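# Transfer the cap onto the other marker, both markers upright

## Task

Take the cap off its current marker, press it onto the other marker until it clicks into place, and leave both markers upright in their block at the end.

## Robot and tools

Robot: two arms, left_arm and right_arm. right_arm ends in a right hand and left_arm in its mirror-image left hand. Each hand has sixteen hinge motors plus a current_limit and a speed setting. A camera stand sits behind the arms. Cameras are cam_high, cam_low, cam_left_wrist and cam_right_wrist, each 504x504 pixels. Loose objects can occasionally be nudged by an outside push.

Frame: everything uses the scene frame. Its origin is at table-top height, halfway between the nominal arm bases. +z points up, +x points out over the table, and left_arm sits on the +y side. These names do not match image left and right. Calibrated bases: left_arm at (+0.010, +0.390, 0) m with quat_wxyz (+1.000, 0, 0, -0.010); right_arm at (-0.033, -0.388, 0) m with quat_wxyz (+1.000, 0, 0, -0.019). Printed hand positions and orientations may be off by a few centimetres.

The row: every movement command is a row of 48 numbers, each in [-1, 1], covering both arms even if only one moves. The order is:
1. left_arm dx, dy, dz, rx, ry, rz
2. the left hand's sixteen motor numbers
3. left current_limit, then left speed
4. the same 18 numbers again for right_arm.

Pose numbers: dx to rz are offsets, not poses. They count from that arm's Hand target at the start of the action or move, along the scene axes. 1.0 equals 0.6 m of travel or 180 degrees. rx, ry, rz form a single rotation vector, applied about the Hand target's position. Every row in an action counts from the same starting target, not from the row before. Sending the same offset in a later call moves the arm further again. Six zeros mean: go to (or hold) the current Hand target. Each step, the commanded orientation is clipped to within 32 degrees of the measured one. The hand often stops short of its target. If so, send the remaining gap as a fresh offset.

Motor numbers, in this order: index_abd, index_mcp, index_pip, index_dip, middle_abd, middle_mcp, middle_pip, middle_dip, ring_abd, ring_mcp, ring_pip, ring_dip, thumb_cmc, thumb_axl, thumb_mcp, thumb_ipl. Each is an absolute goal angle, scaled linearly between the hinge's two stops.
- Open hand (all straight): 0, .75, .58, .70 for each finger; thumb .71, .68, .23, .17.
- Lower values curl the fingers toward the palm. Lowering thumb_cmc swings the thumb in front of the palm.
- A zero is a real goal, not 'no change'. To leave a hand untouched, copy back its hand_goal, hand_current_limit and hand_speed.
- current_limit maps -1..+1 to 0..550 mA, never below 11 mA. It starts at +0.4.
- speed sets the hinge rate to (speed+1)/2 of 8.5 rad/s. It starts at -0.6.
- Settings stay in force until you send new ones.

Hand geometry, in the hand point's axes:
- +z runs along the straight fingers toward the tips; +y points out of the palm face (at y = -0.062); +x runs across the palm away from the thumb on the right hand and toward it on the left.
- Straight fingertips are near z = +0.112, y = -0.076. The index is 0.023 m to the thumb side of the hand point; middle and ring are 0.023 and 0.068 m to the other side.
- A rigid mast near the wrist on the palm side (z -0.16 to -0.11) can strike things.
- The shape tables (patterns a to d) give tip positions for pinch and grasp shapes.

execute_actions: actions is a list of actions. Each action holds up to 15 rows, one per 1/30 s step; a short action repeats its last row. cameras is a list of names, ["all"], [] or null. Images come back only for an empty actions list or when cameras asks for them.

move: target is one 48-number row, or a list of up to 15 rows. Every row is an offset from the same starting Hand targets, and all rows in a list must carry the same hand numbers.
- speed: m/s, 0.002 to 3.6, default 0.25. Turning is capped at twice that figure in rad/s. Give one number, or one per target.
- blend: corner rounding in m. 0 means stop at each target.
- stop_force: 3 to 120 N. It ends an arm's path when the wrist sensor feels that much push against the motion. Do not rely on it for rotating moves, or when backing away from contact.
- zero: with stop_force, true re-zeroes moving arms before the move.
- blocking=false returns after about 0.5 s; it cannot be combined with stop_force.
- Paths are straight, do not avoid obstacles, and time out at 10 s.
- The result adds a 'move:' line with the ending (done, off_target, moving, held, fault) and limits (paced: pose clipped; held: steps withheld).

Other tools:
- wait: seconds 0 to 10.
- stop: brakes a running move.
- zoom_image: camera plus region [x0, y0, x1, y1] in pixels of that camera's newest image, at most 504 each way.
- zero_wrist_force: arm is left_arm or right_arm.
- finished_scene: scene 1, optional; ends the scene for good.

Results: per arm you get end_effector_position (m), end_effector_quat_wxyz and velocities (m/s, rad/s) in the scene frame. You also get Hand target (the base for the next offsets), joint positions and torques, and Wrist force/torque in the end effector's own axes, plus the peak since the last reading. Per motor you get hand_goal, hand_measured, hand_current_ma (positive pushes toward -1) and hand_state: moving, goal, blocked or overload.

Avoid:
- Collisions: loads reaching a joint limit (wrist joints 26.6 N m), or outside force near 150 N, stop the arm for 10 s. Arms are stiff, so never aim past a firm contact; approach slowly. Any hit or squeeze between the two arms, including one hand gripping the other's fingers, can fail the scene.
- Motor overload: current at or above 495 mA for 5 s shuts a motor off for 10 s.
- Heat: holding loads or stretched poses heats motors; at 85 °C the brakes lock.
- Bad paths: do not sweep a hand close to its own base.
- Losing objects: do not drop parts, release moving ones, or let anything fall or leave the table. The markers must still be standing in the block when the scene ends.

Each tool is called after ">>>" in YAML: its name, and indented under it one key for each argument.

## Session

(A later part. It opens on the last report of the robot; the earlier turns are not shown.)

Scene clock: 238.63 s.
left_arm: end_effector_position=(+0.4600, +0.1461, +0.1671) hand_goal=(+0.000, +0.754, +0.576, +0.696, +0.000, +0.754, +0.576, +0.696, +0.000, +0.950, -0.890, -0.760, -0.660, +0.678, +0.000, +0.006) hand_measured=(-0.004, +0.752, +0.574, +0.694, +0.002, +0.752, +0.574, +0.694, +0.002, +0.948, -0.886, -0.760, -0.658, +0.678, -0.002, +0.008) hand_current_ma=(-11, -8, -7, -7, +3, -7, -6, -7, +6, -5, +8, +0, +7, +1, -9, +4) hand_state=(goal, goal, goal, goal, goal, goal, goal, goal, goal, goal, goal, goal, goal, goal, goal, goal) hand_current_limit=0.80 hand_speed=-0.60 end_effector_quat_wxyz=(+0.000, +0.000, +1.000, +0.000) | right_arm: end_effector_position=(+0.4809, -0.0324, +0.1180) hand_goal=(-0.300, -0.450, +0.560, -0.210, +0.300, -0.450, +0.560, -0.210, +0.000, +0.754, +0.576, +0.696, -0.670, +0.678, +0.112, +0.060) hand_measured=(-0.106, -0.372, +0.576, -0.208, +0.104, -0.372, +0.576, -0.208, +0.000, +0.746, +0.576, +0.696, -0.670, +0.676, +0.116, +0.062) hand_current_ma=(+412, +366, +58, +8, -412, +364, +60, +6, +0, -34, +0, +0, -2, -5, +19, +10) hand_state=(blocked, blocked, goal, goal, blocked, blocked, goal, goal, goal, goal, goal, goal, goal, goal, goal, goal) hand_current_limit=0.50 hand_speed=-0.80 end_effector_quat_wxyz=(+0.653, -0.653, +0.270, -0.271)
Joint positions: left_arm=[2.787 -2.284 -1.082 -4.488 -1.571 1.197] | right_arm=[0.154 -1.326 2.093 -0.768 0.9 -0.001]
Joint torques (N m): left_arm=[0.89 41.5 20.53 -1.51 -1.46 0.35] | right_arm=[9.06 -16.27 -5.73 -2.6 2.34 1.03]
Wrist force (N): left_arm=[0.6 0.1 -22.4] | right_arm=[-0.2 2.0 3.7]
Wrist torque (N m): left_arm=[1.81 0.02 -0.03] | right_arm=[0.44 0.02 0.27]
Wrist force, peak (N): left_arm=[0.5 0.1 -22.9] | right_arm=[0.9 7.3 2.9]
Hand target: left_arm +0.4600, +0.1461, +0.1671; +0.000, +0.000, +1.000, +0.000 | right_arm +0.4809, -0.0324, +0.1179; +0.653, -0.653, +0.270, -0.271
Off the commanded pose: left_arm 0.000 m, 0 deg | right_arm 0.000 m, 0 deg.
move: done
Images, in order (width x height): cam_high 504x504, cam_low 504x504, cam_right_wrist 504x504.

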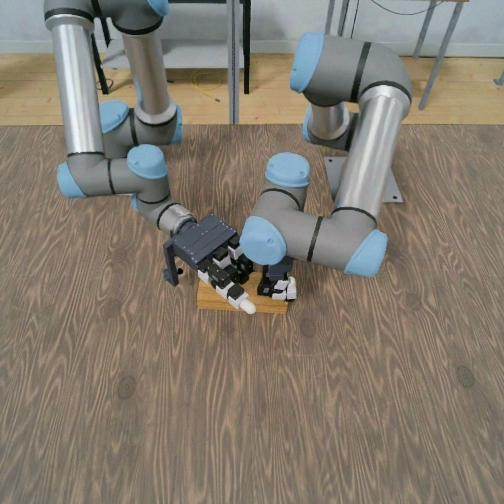

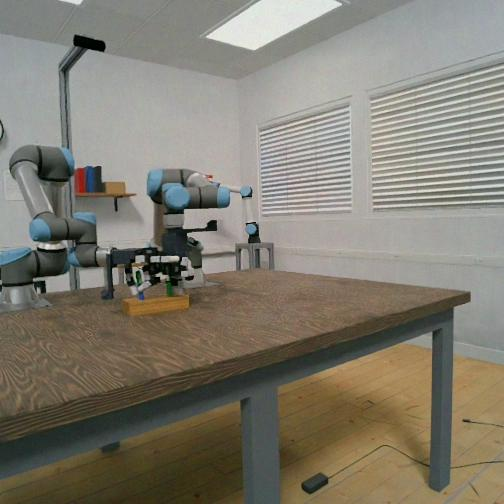

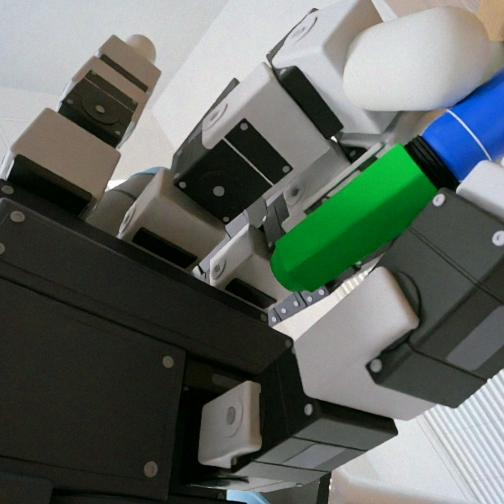

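>>> move:
  target:
    - [0,0,0,0,0,0, 0,0.754,0.576,0.696,0,0.754,0.576,0.696,0,0.95,-0.89,-0.76,-0.66,0.678,0.0,0.0054,0.8,-0.6, 0,0,0,0,0,0, -0.3,-0.5,0.53,-0.25,0.3,-0.5,0.53,-0.25,0,0.754,0.576,0.696,-0.67,0.678,0.1124,0.0595,0.78,-0.8]
    - [0,0,0,0,0,0, 0,0.754,0.576,0.696,0,0.754,0.576,0.696,0,0.95,-0.89,-0.76,-0.66,0.678,0.0,0.0054,0.8,-0.6, 0,0,0.0133,0,0,0, -0.3,-0.5,0.53,-0.25,0.3,-0.5,0.53,-0.25,0,0.754,0.576,0.696,-0.67,0.678,0.1124,0.0595,0.78,-0.8]
  speed: 0.02
  cameras: ["cam_low","cam_right_wrist"]

>>> zoom_image:
  camera: "cam_right_wrist"
  region: [304, 20, 504, 220]

>>> zoom_image:
  camera: "cam_low"
  region: [125, 262, 165, 302]

Scene clock: 244.73 s.
left_arm: end_effector_position=(+0.4600, +0.1461, +0.1671) hand_goal=(+0.000, +0.754, +0.576, +0.696, +0.000, +0.754, +0.576, +0.696, +0.000, +0.950, -0.890, -0.760, -0.660, +0.678, +0.000, +0.006) hand_measured=(-0.004, +0.752, +0.574, +0.694, +0.002, +0.752, +0.574, +0.694, +0.002, +0.948, -0.886, -0.760, -0.658, +0.678, -0.002, +0.008) hand_current_ma=(-11, -8, -7, -7, +3, -7, -6, -7, +6, -5, +8, +0, +7, +1, -9, +4) hand_state=(goal, goal, goal, goal, goal, goal, goal, goal, goal, goal, goal, goal, goal, goal, goal, goal) hand_current_limit=0.80 hand_speed=-0.60 end_effector_quat_wxyz=(+0.000, +0.000, +1.000, +0.000) | right_arm: end_effector_position=(+0.4809, -0.0324, +0.1259) hand_goal=(-0.300, -0.500, +0.530, -0.250, +0.300, -0.500, +0.530, -0.250, +0.000, +0.754, +0.576, +0.696, -0.670, +0.678, +0.112, +0.060) hand_measured=(-0.106, -0.380, +0.576, -0.218, +0.106, -0.382, +0.576, -0.220, +0.000, +0.746, +0.576, +0.696, -0.670, +0.676, +0.116, +0.062) hand_current_ma=(+490, +489, +189, +134, -489, +489, +192, +125, +0, -34, +0, +0, -2, -5, +19, +10) hand_state=(blocked, blocked, blocked, blocked, blocked, blocked, blocked, blocked, goal, goal, goal, goal, goal, goal, goal, goal) hand_current_limit=0.78 hand_speed=-0.80 end_effector_quat_wxyz=(+0.653, -0.653, +0.270, -0.271)
Joint positions: left_arm=[2.787 -2.284 -1.082 -4.488 -1.571 1.197] | right_arm=[0.154 -1.341 2.085 -0.745 0.9 -0.001]
Joint torques (N m): left_arm=[0.57 40.85 20.51 -1.38 -1.44 0.03] | right_arm=[9.94 -36.35 -26.8 1.29 2.26 1.01]
Wrist force (N): left_arm=[0.6 0.2 -22.5] | right_arm=[0.4 8.9 3.3]
Wrist torque (N m): left_arm=[1.82 0.02 -0.03] | right_arm=[0.78 -0.01 0.27]
Wrist force, peak (N): left_arm=[0.4 0.0 -23.0] | right_arm=[0.0 9.1 3.1]
Hand target: left_arm +0.4600, +0.1461, +0.1671; +0.000, +0.000, +1.000, +0.000 | right_arm +0.4809, -0.0324, +0.1259; +0.653, -0.653, +0.270, -0.271
Off the commanded pose: left_arm 0.000 m, 0 deg | right_arm 0.000 m, 0 deg.
move: done
Images, in order (width x height): cam_low 504x504, cam_right_wrist 504x504.

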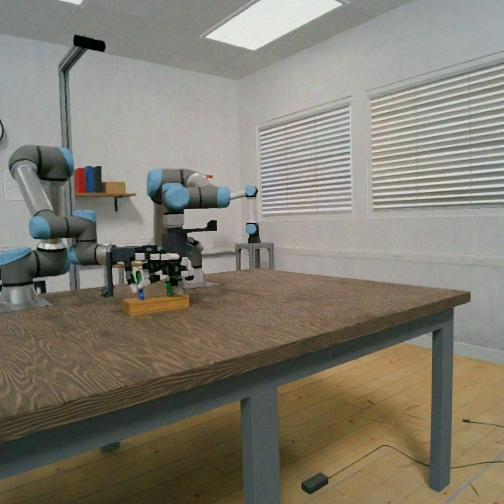

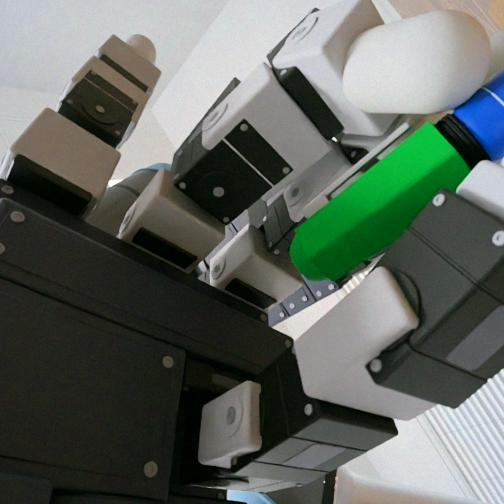

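Scaled by 2.520.

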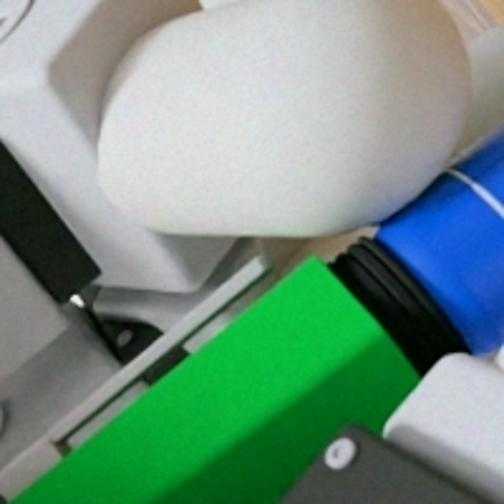

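Scaled by 12.600.

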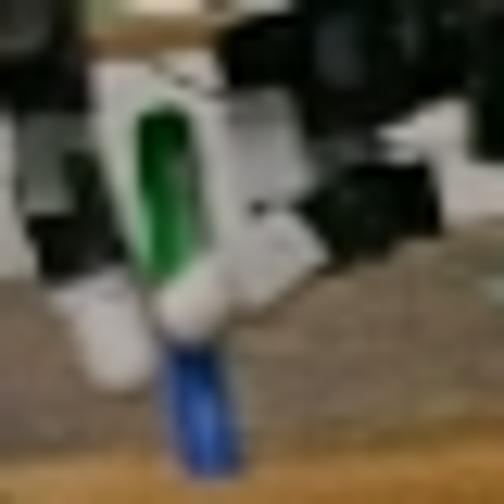

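>>> move:
  target: [0,0,0,0,0,0, 0,0.754,0.576,0.696,0,0.754,0.576,0.696,0,0.95,-0.89,-0.76,-0.66,0.678,0.0,0.0054,0.8,-0.6, 0,0,0.01,0,0,0, -0.3,-0.5,0.53,-0.25,0.3,-0.5,0.53,-0.25,0,0.754,0.576,0.696,-0.67,0.678,0.1124,0.0595,0.78,-0.8]
  speed: 0.02
  cameras: ["cam_low","cam_right_wrist"]

>>> zoom_image:
  camera: "cam_right_wrist"
  region: [304, 20, 504, 220]

>>> zoom_image:
  camera: "cam_low"
  region: [125, 262, 165, 302]

Scene clock: 246.57 s.
left_arm: end_effector_position=(+0.4600, +0.1461, +0.1671) hand_goal=(+0.000, +0.754, +0.576, +0.696, +0.000, +0.754, +0.576, +0.696, +0.000, +0.950, -0.890, -0.760, -0.660, +0.678, +0.000, +0.006) hand_measured=(-0.004, +0.752, +0.574, +0.694, +0.002, +0.752, +0.574, +0.694, +0.002, +0.948, -0.886, -0.760, -0.658, +0.678, -0.002, +0.008) hand_current_ma=(-11, -8, -7, -7, +3, -7, -6, -7, +6, -5, +8, +0, +7, +1, -9, +4) hand_state=(goal, goal, goal, goal, goal, goal, goal, goal, goal, goal, goal, goal, goal, goal, goal, goal) hand_current_limit=0.80 hand_speed=-0.60 end_effector_quat_wxyz=(+0.000, +0.000, +1.000, +0.000) | right_arm: end_effector_position=(+0.4809, -0.0324, +0.1319) hand_goal=(-0.300, -0.500, +0.530, -0.250, +0.300, -0.500, +0.530, -0.250, +0.000, +0.754, +0.576, +0.696, -0.670, +0.678, +0.112, +0.060) hand_measured=(-0.106, -0.388, +0.576, -0.218, +0.106, -0.390, +0.576, -0.220, +0.000, +0.746, +0.576, +0.696, -0.670, +0.676, +0.116, +0.062) hand_current_ma=(+490, +489, +189, +134, -489, +489, +192, +125, +0, -34, +0, +0, -2, -5, +19, +10) hand_state=(blocked, blocked, blocked, blocked, blocked, blocked, blocked, blocked, goal, goal, goal, goal, goal, goal, goal, goal) hand_current_limit=0.78 hand_speed=-0.80 end_effector_quat_wxyz=(+0.653, -0.653, +0.270, -0.271)
Joint positions: left_arm=[2.787 -2.284 -1.082 -4.488 -1.571 1.197] | right_arm=[0.154 -1.351 2.079 -0.728 0.9 -0.001]
Joint torques (N m): left_arm=[0.54 41.64 20.6 -1.64 -1.45 -0.15] | right_arm=[9.31 -36.73 -28.13 1.04 1.99 0.76]
Wrist force (N): left_arm=[0.5 0.2 -22.4] | right_arm=[-0.2 9.9 2.8]
Wrist torque (N m): left_arm=[1.83 0.03 -0.04] | right_arm=[0.82 0.05 0.24]
Wrist force, peak (N): left_arm=[0.6 0.2 -22.9] | right_arm=[0.2 10.6 2.8]
Hand target: left_arm +0.4600, +0.1461, +0.1671; +0.000, +0.000, +1.000, +0.000 | right_arm +0.4809, -0.0324, +0.1319; +0.653, -0.653, +0.270, -0.271
Off the commanded pose: left_arm 0.000 m, 0 deg | right_arm 0.000 m, 0 deg.
move: done
Images, in order (width x height): cam_low 504x504, cam_right_wrist 504x504.

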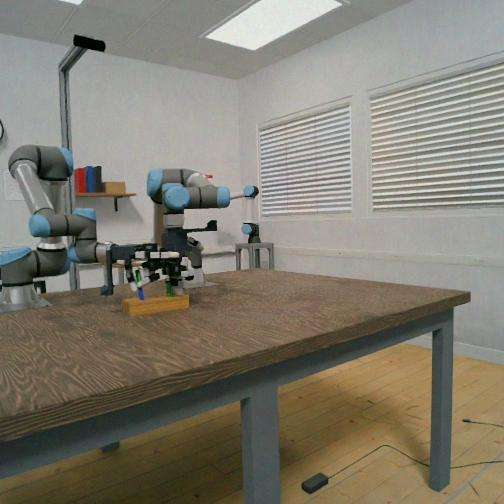

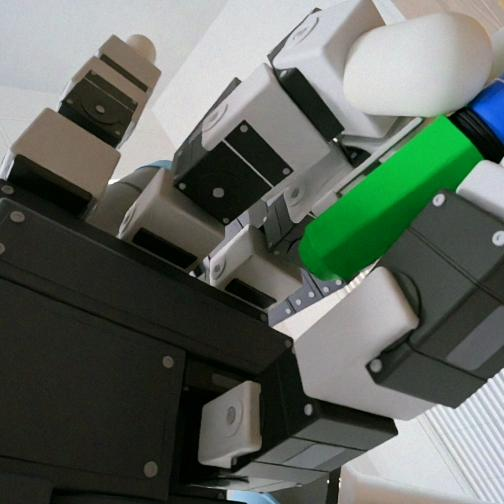

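Scaled by 2.520.

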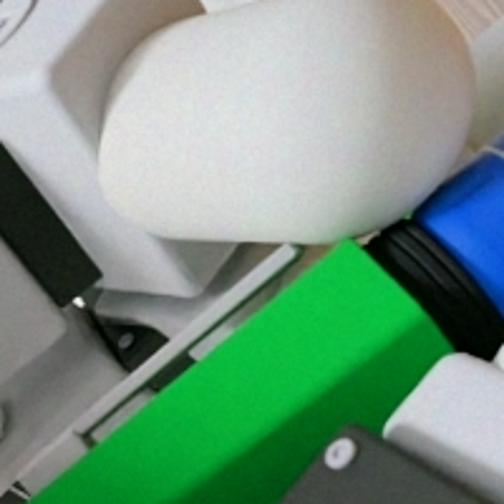

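Scaled by 12.600.

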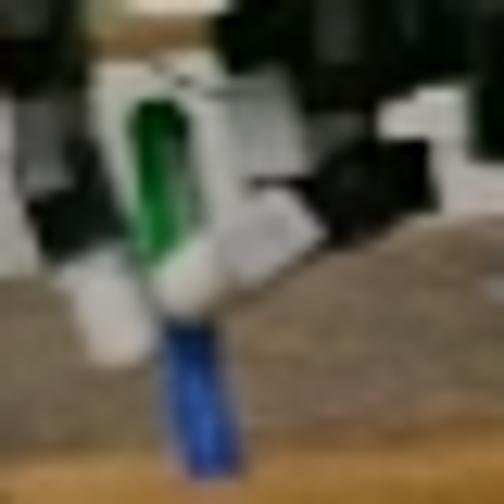

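>>> move:
  target: [0,0,0,0,0,0, 0,0.754,0.576,0.696,0,0.754,0.576,0.696,0,0.95,-0.89,-0.76,-0.66,0.678,0.0,0.0054,0.8,-0.6, 0,0,0.0133,0,0,0, -0.3,-0.5,0.53,-0.25,0.3,-0.5,0.53,-0.25,0,0.754,0.576,0.696,-0.67,0.678,0.1124,0.0595,0.78,-0.8]
  speed: 0.02
  cameras: ["cam_low","cam_right_wrist"]

>>> zoom_image:
  camera: "cam_right_wrist"
  region: [304, 20, 504, 220]

>>> zoom_image:
  camera: "cam_low"
  region: [125, 262, 165, 302]

Scene clock: 248.33 s.
left_arm: end_effector_position=(+0.4600, +0.1461, +0.1671) hand_goal=(+0.000, +0.754, +0.576, +0.696, +0.000, +0.754, +0.576, +0.696, +0.000, +0.950, -0.890, -0.760, -0.660, +0.678, +0.000, +0.006) hand_measured=(-0.004, +0.752, +0.574, +0.694, +0.002, +0.752, +0.574, +0.694, +0.002, +0.948, -0.886, -0.760, -0.658, +0.678, -0.002, +0.008) hand_current_ma=(-11, -8, -7, -7, +3, -7, -6, -7, +6, -5, +8, +0, +7, +1, -9, +4) hand_state=(goal, goal, goal, goal, goal, goal, goal, goal, goal, goal, goal, goal, goal, goal, goal, goal) hand_current_limit=0.80 hand_speed=-0.60 end_effector_quat_wxyz=(+0.000, +0.000, +1.000, +0.000) | right_arm: end_effector_position=(+0.4809, -0.0324, +0.1398) hand_goal=(-0.300, -0.500, +0.530, -0.250, +0.300, -0.500, +0.530, -0.250, +0.000, +0.754, +0.576, +0.696, -0.670, +0.678, +0.112, +0.060) hand_measured=(-0.106, -0.414, +0.576, -0.218, +0.106, -0.416, +0.576, -0.220, +0.000, +0.746, +0.576, +0.696, -0.670, +0.676, +0.126, +0.064) hand_current_ma=(+490, +413, +189, +134, -489, +404, +192, +125, +0, -34, +0, +0, -2, -5, +74, +19) hand_state=(blocked, blocked, blocked, blocked, blocked, blocked, blocked, blocked, goal, goal, goal, goal, goal, goal, goal, goal) hand_current_limit=0.78 hand_speed=-0.80 end_effector_quat_wxyz=(+0.653, -0.653, +0.270, -0.271)
Joint positions: left_arm=[2.787 -2.284 -1.082 -4.488 -1.571 1.197] | right_arm=[0.154 -1.365 2.07 -0.705 0.9 -0.001]
Joint torques (N m): left_arm=[1.04 40.76 20.65 -1.55 -1.55 -0.24] | right_arm=[8.5 -36.62 -27.53 0.76 1.78 0.82]
Wrist force (N): left_arm=[0.4 -0.1 -22.7] | right_arm=[0.4 8.4 0.6]
Wrist torque (N m): left_arm=[1.81 0.03 -0.04] | right_arm=[0.69 -0.02 0.29]
Wrist force, peak (N): left_arm=[0.4 -0.2 -22.8] | right_arm=[-0.1 10.7 2.3]
Hand target: left_arm +0.4600, +0.1461, +0.1671; +0.000, +0.000, +1.000, +0.000 | right_arm +0.4809, -0.0324, +0.1399; +0.653, -0.653, +0.270, -0.271
Off the commanded pose: left_arm 0.000 m, 0 deg | right_arm 0.000 m, 0 deg.
move: done
Images, in order (width x height): cam_low 504x504, cam_right_wrist 504x504.

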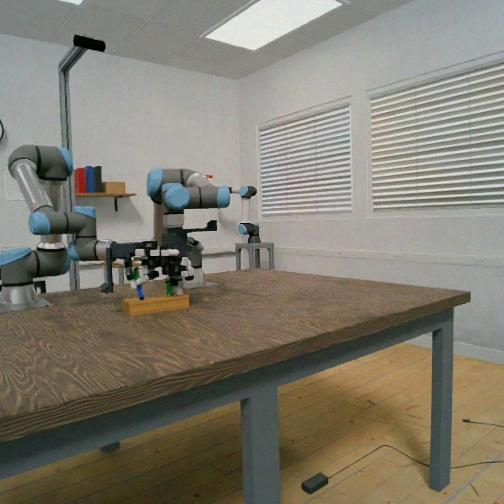

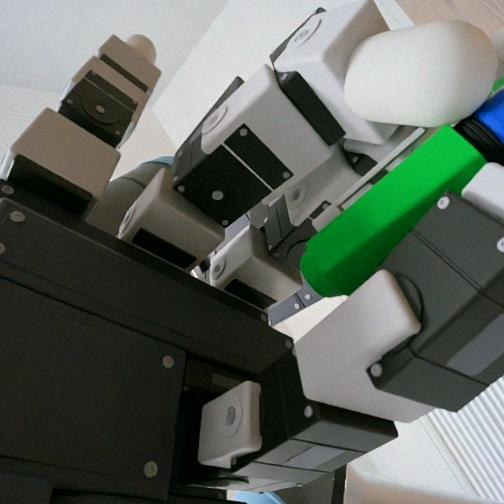

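Scaled by 2.520.

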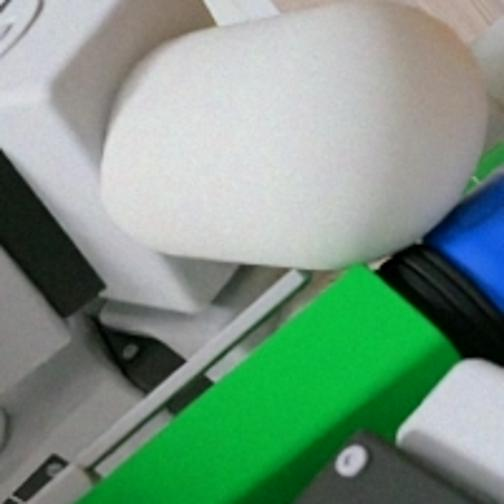

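Scaled by 12.600.

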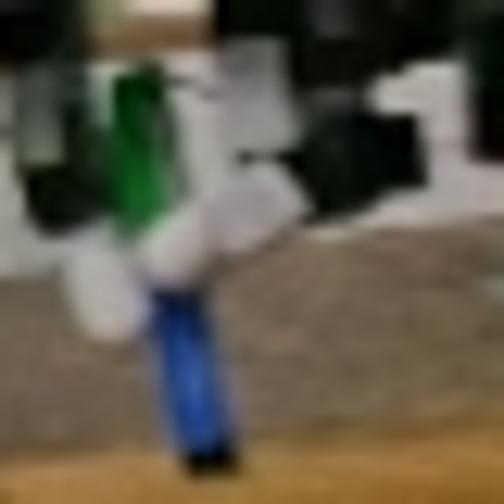

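>>> move:
  target:
    - [0,0,0,0,0,0, 0,0.754,0.576,0.696,0,0.754,0.576,0.696,0,0.95,-0.89,-0.76,-0.66,0.678,0.0,0.0054,0.8,-0.6, 0,0,-0.0165,0,0,0, -0.3,-0.45,0.56,-0.21,0.3,-0.45,0.56,-0.21,0,0.754,0.576,0.696,-0.67,0.678,0.1124,0.0595,0.5,-0.8]
    - [0,0,0,0,0,0, 0,0.754,0.576,0.696,0,0.754,0.576,0.696,0,0.95,-0.89,-0.76,-0.66,0.678,0.0,0.0054,0.8,-0.6, 0,0,-0.0165,0,0,0, -0.1,0.068,0.576,-0.42,0.1,0.068,0.576,-0.42,0,0.754,0.576,0.696,-0.67,0.678,0.1124,0.0595,0.5,-0.7]
    - [0,0,0,0,0,0, 0,0.754,0.576,0.696,0,0.754,0.576,0.696,0,0.95,-0.89,-0.76,-0.66,0.678,0.0,0.0054,0.8,-0.6, -0.0235,-0.023,-0.0463,0,0,0, -0.1,0.068,0.576,-0.42,0.1,0.068,0.576,-0.42,0,0.754,0.576,0.696,-0.67,0.678,0.1124,0.0595,0.5,-0.7]
  speed: 0.06
  cameras: ["cam_low","cam_right_wrist"]

>>> zoom_image:
  camera: "cam_low"
  region: [115, 252, 175, 312]

Scene clock: 255.57 s.
left_arm: end_effector_position=(+0.4600, +0.1461, +0.1671) hand_goal=(+0.000, +0.754, +0.576, +0.696, +0.000, +0.754, +0.576, +0.696, +0.000, +0.950, -0.890, -0.760, -0.660, +0.678, +0.000, +0.006) hand_measured=(-0.004, +0.752, +0.574, +0.694, +0.002, +0.752, +0.574, +0.694, +0.002, +0.948, -0.886, -0.760, -0.658, +0.678, -0.002, +0.008) hand_current_ma=(-11, -8, -7, -7, +3, -7, -6, -7, +6, -5, +8, +0, +7, +1, -9, +4) hand_state=(goal, goal, goal, goal, goal, goal, goal, goal, goal, goal, goal, goal, goal, goal, goal, goal) hand_current_limit=0.80 hand_speed=-0.60 end_effector_quat_wxyz=(+0.000, +0.000, +1.000, +0.000) | right_arm: end_effector_position=(+0.4668, -0.0461, +0.1122) hand_goal=(-0.100, +0.068, +0.576, -0.420, +0.100, +0.068, +0.576, -0.420, +0.000, +0.754, +0.576, +0.696, -0.670, +0.678, +0.112, +0.060) hand_measured=(-0.096, +0.052, +0.572, -0.418, +0.096, +0.052, +0.572, -0.416, +0.000, +0.746, +0.576, +0.696, -0.672, +0.676, +0.116, +0.062) hand_current_ma=(+10, -65, -14, +10, -11, -63, -13, +11, +0, -34, +0, +0, -4, -5, +18, +10) hand_state=(goal, goal, goal, goal, goal, goal, goal, goal, goal, goal, goal, goal, goal, goal, goal, goal) hand_current_limit=0.50 hand_speed=-0.70 end_effector_quat_wxyz=(+0.653, -0.653, +0.270, -0.271)
Joint positions: left_arm=[2.787 -2.284 -1.082 -4.488 -1.571 1.197] | right_arm=[0.121 -1.353 2.151 -0.798 0.867 -0.001]
Joint torques (N m): left_arm=[0.06 40.51 19.91 -1.3 -1.61 -0.75] | right_arm=[-10.04 -33.34 -5.21 -4.27 -2.85 1.26]
Wrist force (N): left_arm=[0.7 -0.2 -22.5] | right_arm=[0.7 3.8 -1.4]
Wrist torque (N m): left_arm=[1.80 0.00 -0.01] | right_arm=[0.35 -0.03 0.27]
Wrist force, peak (N): left_arm=[0.5 -0.2 -23.0] | right_arm=[-0.2 -8.4 6.0]
Hand target: left_arm +0.4600, +0.1461, +0.1671; +0.000, +0.000, +1.000, +0.000 | right_arm +0.4668, -0.0462, +0.1121; +0.653, -0.653, +0.270, -0.271
Off the commanded pose: left_arm 0.000 m, 0 deg | right_arm 0.000 m, 0 deg.
move: done
Images, in order (width x height): cam_low 504x504, cam_right_wrist 504x504.

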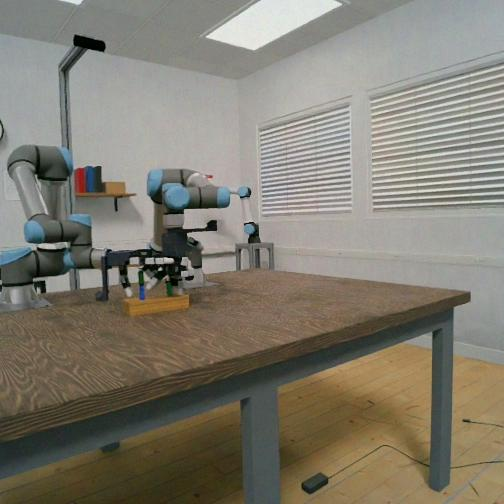

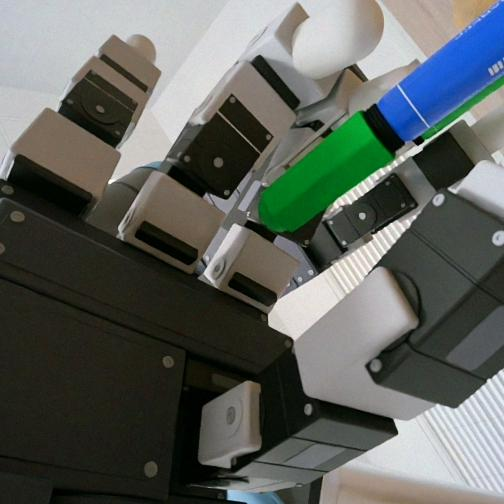

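Scaled by 8.400.

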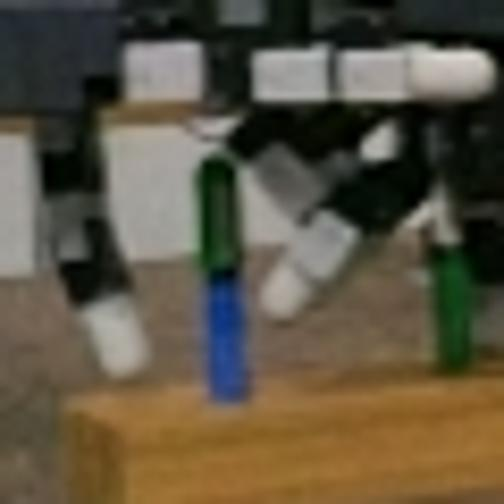

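>>> move:
  target: [0,0,0,0,0,0, 0,0.754,0.576,0.696,0,0.754,0.576,0.696,0,0.95,-0.89,-0.76,-0.66,0.678,0.0,0.0054,0.8,-0.6, 0,0,0,0,0,0, -0.3,-0.274,0.56,-0.46,0.3,-0.274,0.56,-0.46,0,0.754,0.576,0.696,-0.67,0.678,0.0562,0.0378,0.6,-0.8]
  speed: 0.06
  cameras: ["cam_low","cam_right_wrist"]

>>> zoom_image:
  camera: "cam_low"
  region: [115, 252, 175, 312]

>>> zoom_image:
  camera: "cam_right_wrist"
  region: [254, 0, 504, 250]

Scene clock: 267.23 s.
left_arm: end_effector_position=(+0.4600, +0.1461, +0.1671) hand_goal=(+0.000, +0.754, +0.576, +0.696, +0.000, +0.754, +0.576, +0.696, +0.000, +0.950, -0.890, -0.760, -0.660, +0.678, +0.000, +0.006) hand_measured=(-0.004, +0.752, +0.574, +0.694, +0.002, +0.752, +0.574, +0.694, +0.002, +0.948, -0.886, -0.760, -0.658, +0.678, -0.002, +0.008) hand_current_ma=(-11, -8, -7, -7, +3, -7, -6, -7, +6, -5, +8, +0, +7, +1, -9, +4) hand_state=(goal, goal, goal, goal, goal, goal, goal, goal, goal, goal, goal, goal, goal, goal, goal, goal) hand_current_limit=0.80 hand_speed=-0.60 end_effector_quat_wxyz=(+0.000, +0.000, +1.000, +0.000) | right_arm: end_effector_position=(+0.4668, -0.0462, +0.1121) hand_goal=(-0.300, -0.274, +0.560, -0.460, +0.300, -0.274, +0.560, -0.460, +0.000, +0.754, +0.576, +0.696, -0.670, +0.678, +0.056, +0.038) hand_measured=(-0.112, -0.194, +0.572, -0.460, +0.112, -0.196, +0.574, -0.458, +0.000, +0.746, +0.576, +0.696, -0.672, +0.676, +0.062, +0.040) hand_current_ma=(+440, +374, +48, +2, -440, +368, +54, +4, +0, -34, +0, +0, -4, -5, +23, +11) hand_state=(blocked, blocked, goal, goal, blocked, blocked, goal, goal, goal, goal, goal, goal, goal, goal, goal, goal) hand_current_limit=0.60 hand_speed=-0.80 end_effector_quat_wxyz=(+0.653, -0.653, +0.270, -0.271)
Joint positions: left_arm=[2.787 -2.284 -1.082 -4.488 -1.571 1.197] | right_arm=[0.121 -1.353 2.151 -0.798 0.867 -0.001]
Joint torques (N m): left_arm=[-0.09 41.68 19.31 -1.14 -1.52 -0.52] | right_arm=[-9.97 -31.75 -5.87 -2.39 -2.78 0.99]
Wrist force (N): left_arm=[0.5 0.0 -22.5] | right_arm=[-0.2 1.1 3.6]
Wrist torque (N m): left_arm=[1.83 0.03 -0.04] | right_arm=[0.37 -0.02 0.29]
Wrist force, peak (N): left_arm=[0.4 0.1 -22.9] | right_arm=[0.8 4.1 -1.4]
Hand target: left_arm +0.4600, +0.1461, +0.1671; +0.000, +0.000, +1.000, +0.000 | right_arm +0.4668, -0.0462, +0.1121; +0.653, -0.653, +0.270, -0.271
Off the commanded pose: left_arm 0.000 m, 0 deg | right_arm 0.000 m, 0 deg.
move: done
Images, in order (width x height): cam_low 504x504, cam_right_wrist 504x504.

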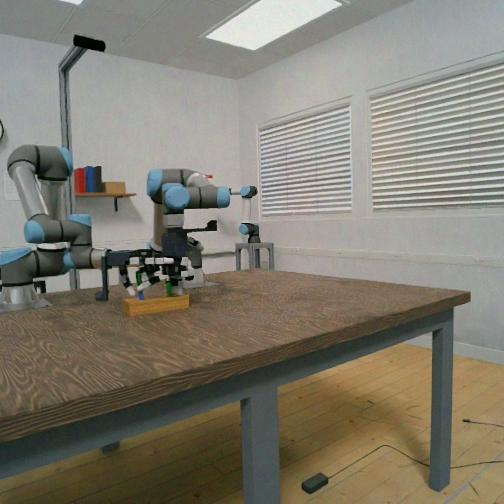

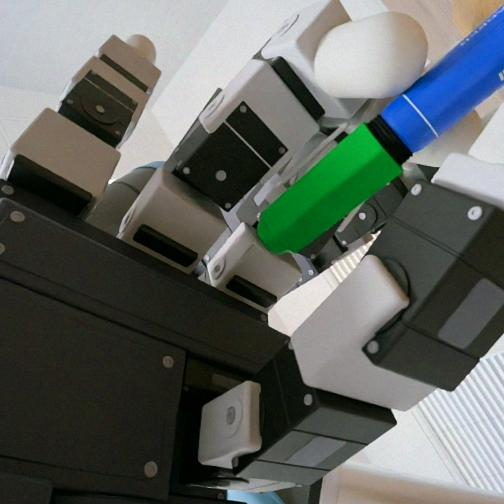

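Scaled by 8.400.

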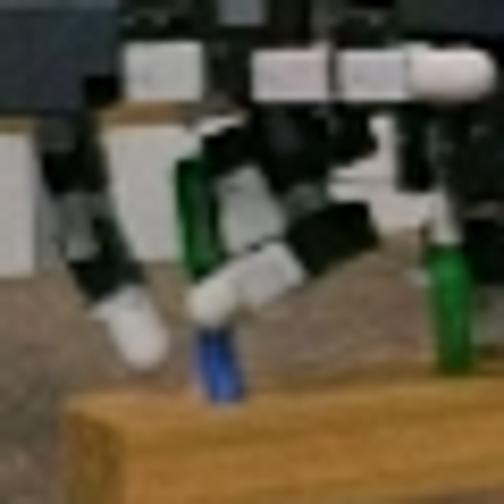

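Scaled by 2.016.

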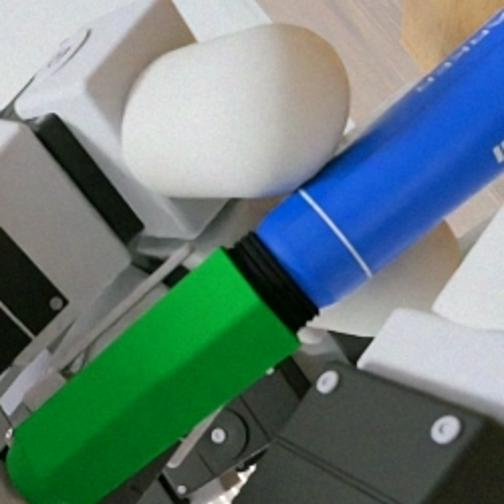

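>>> move:
  target: [0,0,-0.01,0,0,0, 0,0.754,0.576,0.696,0,0.754,0.576,0.696,0,0.95,-0.89,-0.76,-0.66,0.678,0.0,0.0054,0.8,-0.6, 0,0,0,0,0,0, -0.3,-0.274,0.56,-0.46,0.3,-0.274,0.56,-0.46,0,0.754,0.576,0.696,-0.67,0.678,0.0562,0.0378,0.6,-0.8]
  speed: 0.004
  stop_force: 10
  cameras: []

>>> move:
  target:
    - [0,0,0,0,0,0, 0,0.754,0.576,0.696,0,0.754,0.576,0.696,0,0.95,-0.89,-0.76,-0.66,0.678,0.0,0.0054,0.8,-0.6, 0,0,0,0,0,0, -0.3,-0.33,0.52,-0.5,0.3,-0.33,0.52,-0.5,0,0.754,0.576,0.696,-0.67,0.678,0.0562,0.0378,0.78,-0.8]
    - [0,0,0,0,0,0, 0,0.754,0.576,0.696,0,0.754,0.576,0.696,0,0.95,-0.89,-0.76,-0.66,0.678,0.0,0.0054,0.8,-0.6, -0.006,-0.006,0,0,0,0, -0.3,-0.33,0.52,-0.5,0.3,-0.33,0.52,-0.5,0,0.754,0.576,0.696,-0.67,0.678,0.0562,0.0378,0.78,-0.8]
  speed: 0.03
  cameras: ["cam_low","cam_right_wrist"]

>>> zoom_image:
  camera: "cam_low"
  region: [115, 252, 175, 312]

>>> zoom_image:
  camera: "cam_right_wrist"
  region: [254, 0, 504, 250]

Scene clock: 269.63 s.
left_arm: end_effector_position=(+0.4600, +0.1461, +0.1667) hand_goal=(+0.000, +0.754, +0.576, +0.696, +0.000, +0.754, +0.576, +0.696, +0.000, +0.950, -0.890, -0.760, -0.660, +0.678, +0.000, +0.006) hand_measured=(-0.004, +0.752, +0.574, +0.694, +0.002, +0.752, +0.574, +0.694, +0.002, +0.948, -0.886, -0.760, -0.658, +0.678, -0.002, +0.008) hand_current_ma=(-9, -8, -7, -7, +4, -7, -5, -7, +6, -5, +8, +0, +7, +1, -9, +4) hand_state=(goal, goal, goal, goal, goal, goal, goal, goal, goal, goal, goal, goal, goal, goal, goal, goal) hand_current_limit=0.80 hand_speed=-0.60 end_effector_quat_wxyz=(+0.000, +0.000, +1.000, +0.000) | right_arm: end_effector_position=(+0.4668, -0.0462, +0.1121) hand_goal=(-0.300, -0.274, +0.560, -0.460, +0.300, -0.274, +0.560, -0.460, +0.000, +0.754, +0.576, +0.696, -0.670, +0.678, +0.056, +0.038) hand_measured=(-0.112, -0.194, +0.572, -0.460, +0.112, -0.196, +0.574, -0.458, +0.000, +0.746, +0.576, +0.696, -0.672, +0.676, +0.062, +0.040) hand_current_ma=(+440, +374, +48, +2, -440, +368, +54, +4, +0, -34, +0, +0, -4, -5, +23, +11) hand_state=(blocked, blocked, goal, goal, blocked, blocked, goal, goal, goal, goal, goal, goal, goal, goal, goal, goal) hand_current_limit=0.60 hand_speed=-0.80 end_effector_quat_wxyz=(+0.653, -0.653, +0.270, -0.271)
Joint positions: left_arm=[2.787 -2.284 -1.083 -4.487 -1.571 1.197] | right_arm=[0.121 -1.353 2.151 -0.798 0.867 -0.001]
Joint torques (N m): left_arm=[0.5 34.26 17.63 -0.48 -1.46 -0.62] | right_arm=[-8.84 -19.98 -5.33 2.01 -1.66 -0.99]
Wrist force (N): left_arm=[0.1 -0.5 -36.0] | right_arm=[-0.2 1.0 3.7]
Wrist torque (N m): left_arm=[2.82 0.05 -0.06] | right_arm=[0.39 0.01 0.28]
Wrist force, peak (N): left_arm=[0.1 -0.3 -37.7] | right_arm=[-0.1 1.0 4.1]
Hand target: left_arm +0.4600, +0.1461, +0.1668; +0.000, +0.000, +1.000, +0.000 (not the last commanded pose) | right_arm +0.4668, -0.0462, +0.1121; +0.653, -0.653, +0.270, -0.271
Off the commanded pose: left_arm 0.006 m, 0 deg | right_arm 0.000 m, 0 deg.
move: contact (left_arm)
No camera images: "cameras" was empty.

Scene clock: 270.90 s.
left_arm: end_effector_position=(+0.4600, +0.1461, +0.1668) hand_goal=(+0.000, +0.754, +0.576, +0.696, +0.000, +0.754, +0.576, +0.696, +0.000, +0.950, -0.890, -0.760, -0.660, +0.678, +0.000, +0.006) hand_measured=(-0.004, +0.752, +0.574, +0.694, +0.002, +0.752, +0.574, +0.694, +0.002, +0.948, -0.886, -0.760, -0.658, +0.678, -0.002, +0.008) hand_current_ma=(-9, -8, -7, -7, +4, -7, -5, -7, +6, -5, +8, +0, +7, +1, -9, +4) hand_state=(goal, goal, goal, goal, goal, goal, goal, goal, goal, goal, goal, goal, goal, goal, goal, goal) hand_current_limit=0.80 hand_speed=-0.60 end_effector_quat_wxyz=(+0.000, +0.000, +1.000, +0.000) | right_arm: end_effector_position=(+0.4633, -0.0497, +0.1121) hand_goal=(-0.300, -0.330, +0.520, -0.500, +0.300, -0.330, +0.520, -0.500, +0.000, +0.754, +0.576, +0.696, -0.670, +0.678, +0.056, +0.038) hand_measured=(-0.112, -0.170, +0.574, -0.470, +0.112, -0.180, +0.574, -0.472, +0.000, +0.746, +0.576, +0.696, -0.672, +0.676, +0.062, +0.040) hand_current_ma=(+489, +490, +234, +122, -489, +490, +233, +116, +0, -34, +0, +0, -4, -5, +23, +11) hand_state=(blocked, blocked, blocked, blocked, blocked, blocked, blocked, blocked, goal, goal, goal, goal, goal, goal, goal, goal) hand_current_limit=0.78 hand_speed=-0.80 end_effector_quat_wxyz=(+0.653, -0.653, +0.270, -0.271)
Joint positions: left_arm=[2.787 -2.284 -1.083 -4.487 -1.571 1.197] | right_arm=[0.112 -1.363 2.164 -0.802 0.858 -0.001]
Joint torques (N m): left_arm=[0.34 35.12 17.12 -0.23 -1.53 -0.7] | right_arm=[-12.44 -32.72 -1.07 -2.17 -3.09 -0.69]
Wrist force (N): left_arm=[0.3 -0.2 -34.7] | right_arm=[0.0 1.6 11.3]
Wrist torque (N m): left_arm=[2.76 0.04 -0.05] | right_arm=[0.50 -0.03 0.27]
Wrist force, peak (N): left_arm=[0.2 -0.3 -36.0] | right_arm=[0.0 3.3 11.3]
Hand target: left_arm +0.4600, +0.1461, +0.1668; +0.000, +0.000, +1.000, +0.000 | right_arm +0.4632, -0.0498, +0.1121; +0.653, -0.653, +0.270, -0.271
Off the commanded pose: left_arm 0.000 m, 0 deg | right_arm 0.000 m, 0 deg.
move: done
Images, in order (width x height): cam_low 504x504, cam_right_wrist 504x504.

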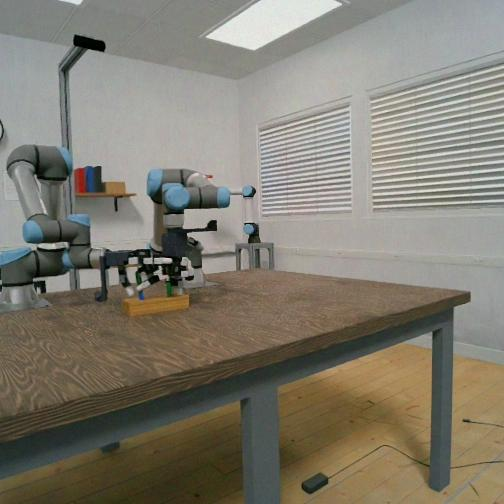

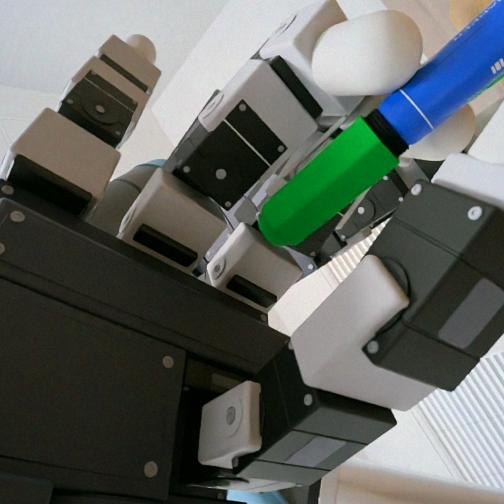

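Scaled by 8.400.

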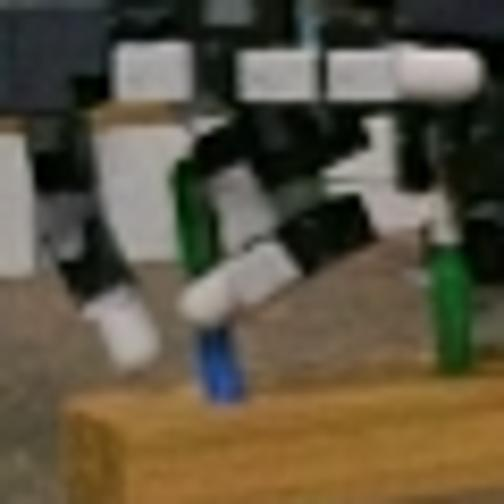

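Scaled by 2.016.

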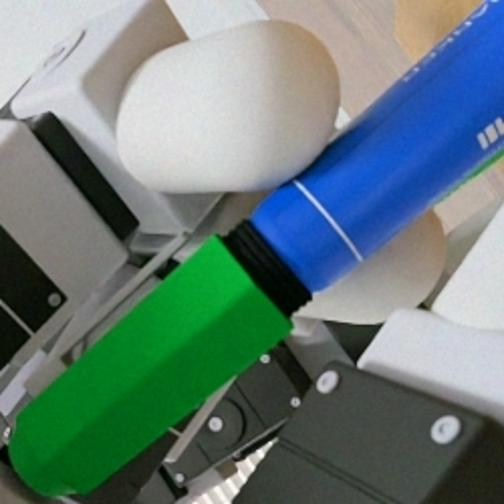

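>>> move:
  target: [0,0,0,0,0,0, 0,0.754,0.576,0.696,0,0.754,0.576,0.696,0,0.95,-0.89,-0.76,-0.66,0.678,0.0,0.0054,0.8,-0.6, 0,0,0.0167,0,0,0, -0.3,-0.33,0.52,-0.5,0.3,-0.33,0.52,-0.5,0,0.754,0.576,0.696,-0.67,0.678,0.0562,0.0378,0.78,-0.8]
  speed: 0.02
  cameras: ["cam_low","cam_right_wrist"]

>>> zoom_image:
  camera: "cam_low"
  region: [115, 252, 175, 312]

>>> zoom_image:
  camera: "cam_right_wrist"
  region: [254, 0, 504, 250]

Scene clock: 272.40 s.
left_arm: end_effector_position=(+0.4600, +0.1461, +0.1668) hand_goal=(+0.000, +0.754, +0.576, +0.696, +0.000, +0.754, +0.576, +0.696, +0.000, +0.950, -0.890, -0.760, -0.660, +0.678, +0.000, +0.006) hand_measured=(-0.004, +0.752, +0.574, +0.694, +0.002, +0.756, +0.576, +0.694, +0.002, +0.948, -0.886, -0.760, -0.658, +0.678, -0.002, +0.008) hand_current_ma=(-9, -5, -5, -7, +4, +4, +2, -5, +6, -5, +8, +0, +7, +1, -9, +4) hand_state=(goal, goal, goal, goal, goal, goal, goal, goal, goal, goal, goal, goal, goal, goal, goal, goal) hand_current_limit=0.80 hand_speed=-0.60 end_effector_quat_wxyz=(+0.000, +0.000, +1.000, +0.000) | right_arm: end_effector_position=(+0.4632, -0.0498, +0.1221) hand_goal=(-0.300, -0.330, +0.520, -0.500, +0.300, -0.330, +0.520, -0.500, +0.000, +0.754, +0.576, +0.696, -0.670, +0.678, +0.056, +0.038) hand_measured=(-0.112, -0.174, +0.576, -0.470, +0.112, -0.214, +0.574, -0.466, +0.000, +0.746, +0.576, +0.696, -0.672, +0.676, +0.060, +0.040) hand_current_ma=(+489, +489, +236, +122, -489, +489, +234, +145, +0, -34, +0, +0, -4, -5, +23, +11) hand_state=(blocked, blocked, blocked, blocked, blocked, blocked, blocked, blocked, goal, goal, goal, goal, goal, goal, goal, goal) hand_current_limit=0.78 hand_speed=-0.80 end_effector_quat_wxyz=(+0.653, -0.653, +0.270, -0.271)
Joint positions: left_arm=[2.787 -2.284 -1.083 -4.487 -1.571 1.197] | right_arm=[0.112 -1.383 2.154 -0.772 0.858 -0.001]
Joint torques (N m): left_arm=[-0.28 34.33 17.9 -0.15 -1.79 -0.55] | right_arm=[-9.69 -35.48 -28.35 0.6 -0.58 0.15]
Wrist force (N): left_arm=[0.4 -0.4 -35.3] | right_arm=[-0.5 13.0 4.3]
Wrist torque (N m): left_arm=[2.84 0.05 -0.03] | right_arm=[0.82 -0.02 0.32]
Wrist force, peak (N): left_arm=[0.2 -0.4 -35.5] | right_arm=[-0.7 13.0 4.5]
Hand target: left_arm +0.4600, +0.1461, +0.1668; +0.000, +0.000, +1.000, +0.000 | right_arm +0.4632, -0.0498, +0.1221; +0.653, -0.653, +0.270, -0.271
Off the commanded pose: left_arm 0.000 m, 0 deg | right_arm 0.000 m, 0 deg.
move: done
Images, in order (width x height): cam_low 504x504, cam_right_wrist 504x504.

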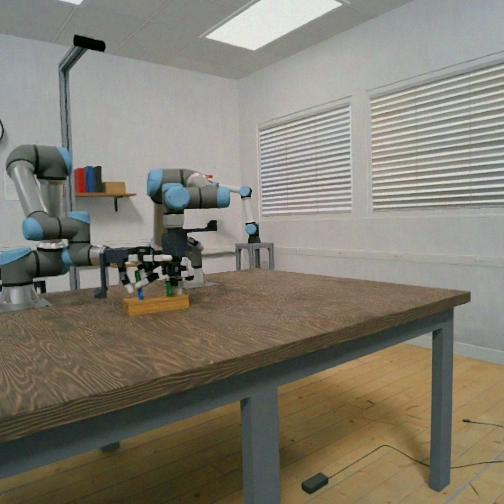

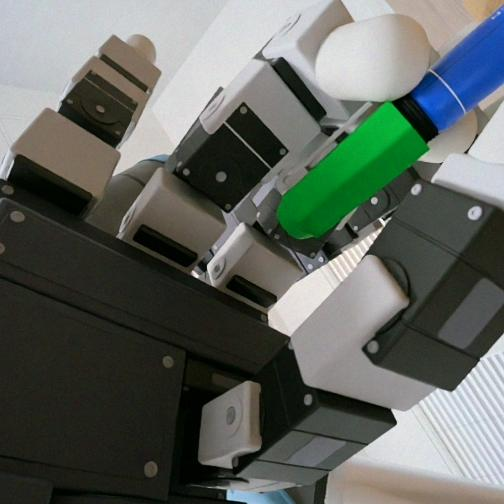

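Scaled by 8.400.

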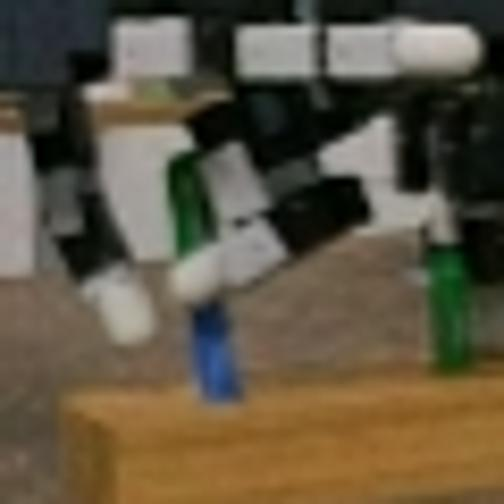

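Scaled by 2.016.

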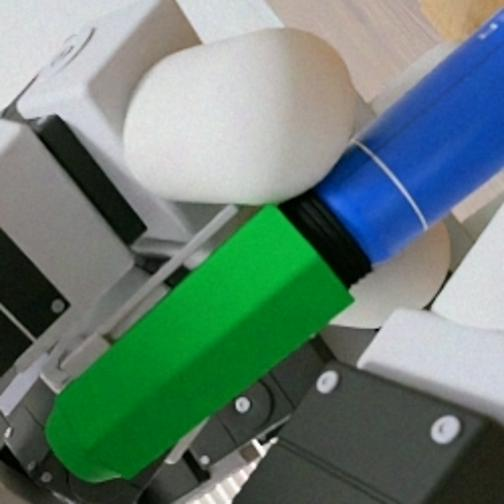

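>>> move:
  target: [0,0,0,0,0,0, 0,0.754,0.576,0.696,0,0.754,0.576,0.696,0,0.95,-0.89,-0.76,-0.66,0.678,0.0,0.0054,0.8,-0.6, -0.004,-0.004,0.0167,0,0,0, -0.3,-0.35,0.52,-0.52,0.3,-0.35,0.52,-0.52,0,0.754,0.576,0.696,-0.67,0.678,0.0562,0.0378,0.78,-0.8]
  speed: 0.02
  cameras: ["cam_low","cam_right_wrist"]

>>> zoom_image:
  camera: "cam_low"
  region: [115, 252, 175, 312]

>>> zoom_image:
  camera: "cam_right_wrist"
  region: [254, 0, 504, 250]

Scene clock: 274.07 s.
left_arm: end_effector_position=(+0.4600, +0.1461, +0.1668) hand_goal=(+0.000, +0.754, +0.576, +0.696, +0.000, +0.754, +0.576, +0.696, +0.000, +0.950, -0.890, -0.760, -0.660, +0.678, +0.000, +0.006) hand_measured=(-0.004, +0.752, +0.574, +0.694, +0.002, +0.756, +0.578, +0.694, +0.002, +0.948, -0.886, -0.760, -0.658, +0.678, -0.002, +0.008) hand_current_ma=(-9, -5, -5, -7, +5, +7, +3, -4, +6, -5, +8, +0, +7, +1, -9, +4) hand_state=(goal, goal, goal, goal, goal, goal, goal, goal, goal, goal, goal, goal, goal, goal, goal, goal) hand_current_limit=0.80 hand_speed=-0.60 end_effector_quat_wxyz=(+0.000, +0.000, +1.000, +0.000) | right_arm: end_effector_position=(+0.4608, -0.0522, +0.1321) hand_goal=(-0.300, -0.350, +0.520, -0.520, +0.300, -0.350, +0.520, -0.520, +0.000, +0.754, +0.576, +0.696, -0.670, +0.678, +0.056, +0.038) hand_measured=(-0.112, -0.178, +0.576, -0.474, +0.112, -0.250, +0.574, -0.466, +0.000, +0.746, +0.576, +0.696, -0.672, +0.676, +0.060, +0.040) hand_current_ma=(+489, +489, +236, +192, -489, +476, +234, +235, +0, -34, +0, +0, -4, -5, +22, +11) hand_state=(blocked, blocked, blocked, blocked, blocked, blocked, blocked, blocked, goal, goal, goal, goal, goal, goal, goal, goal) hand_current_limit=0.78 hand_speed=-0.80 end_effector_quat_wxyz=(+0.653, -0.653, +0.270, -0.271)
Joint positions: left_arm=[2.787 -2.284 -1.083 -4.487 -1.571 1.197] | right_arm=[0.106 -1.409 2.152 -0.743 0.852 -0.001]
Joint torques (N m): left_arm=[-0.68 33.57 15.97 -0.12 -1.68 -0.68] | right_arm=[-11.82 -35.3 -29.02 0.19 -2.77 0.77]
Wrist force (N): left_arm=[0.8 -0.3 -34.9] | right_arm=[-1.0 13.4 4.3]
Wrist torque (N m): left_arm=[2.82 0.05 0.00] | right_arm=[0.78 0.01 0.38]
Wrist force, peak (N): left_arm=[0.5 -0.2 -35.6] | right_arm=[-1.2 14.4 4.5]
Hand target: left_arm +0.4600, +0.1461, +0.1668; +0.000, +0.000, +1.000, +0.000 | right_arm +0.4608, -0.0522, +0.1322; +0.653, -0.653, +0.270, -0.271
Off the commanded pose: left_arm 0.000 m, 0 deg | right_arm 0.000 m, 0 deg.
move: done
Images, in order (width x height): cam_low 504x504, cam_right_wrist 504x504.

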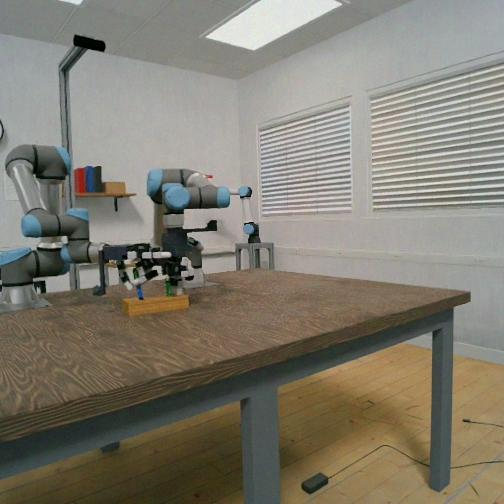

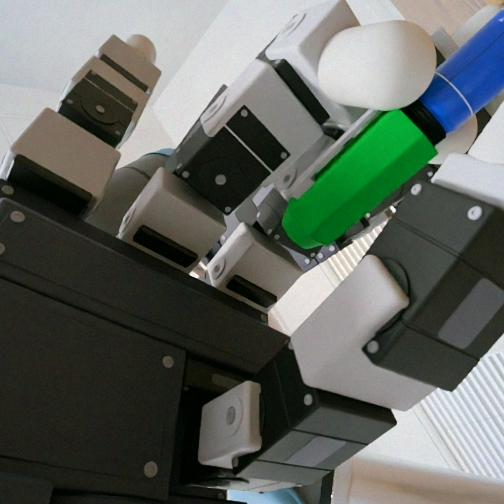

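Scaled by 8.400.

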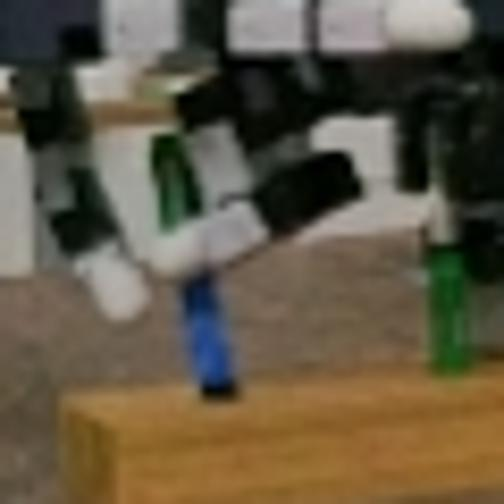

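Scaled by 2.016.

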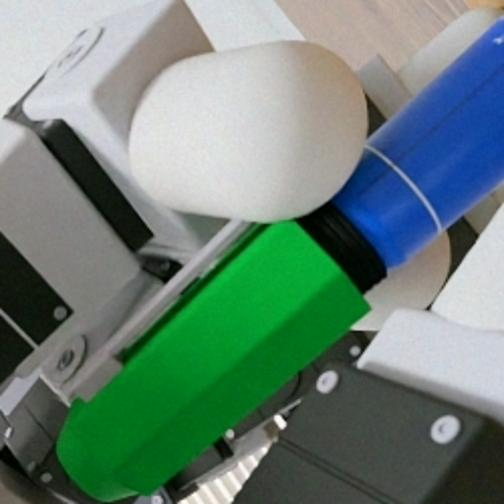

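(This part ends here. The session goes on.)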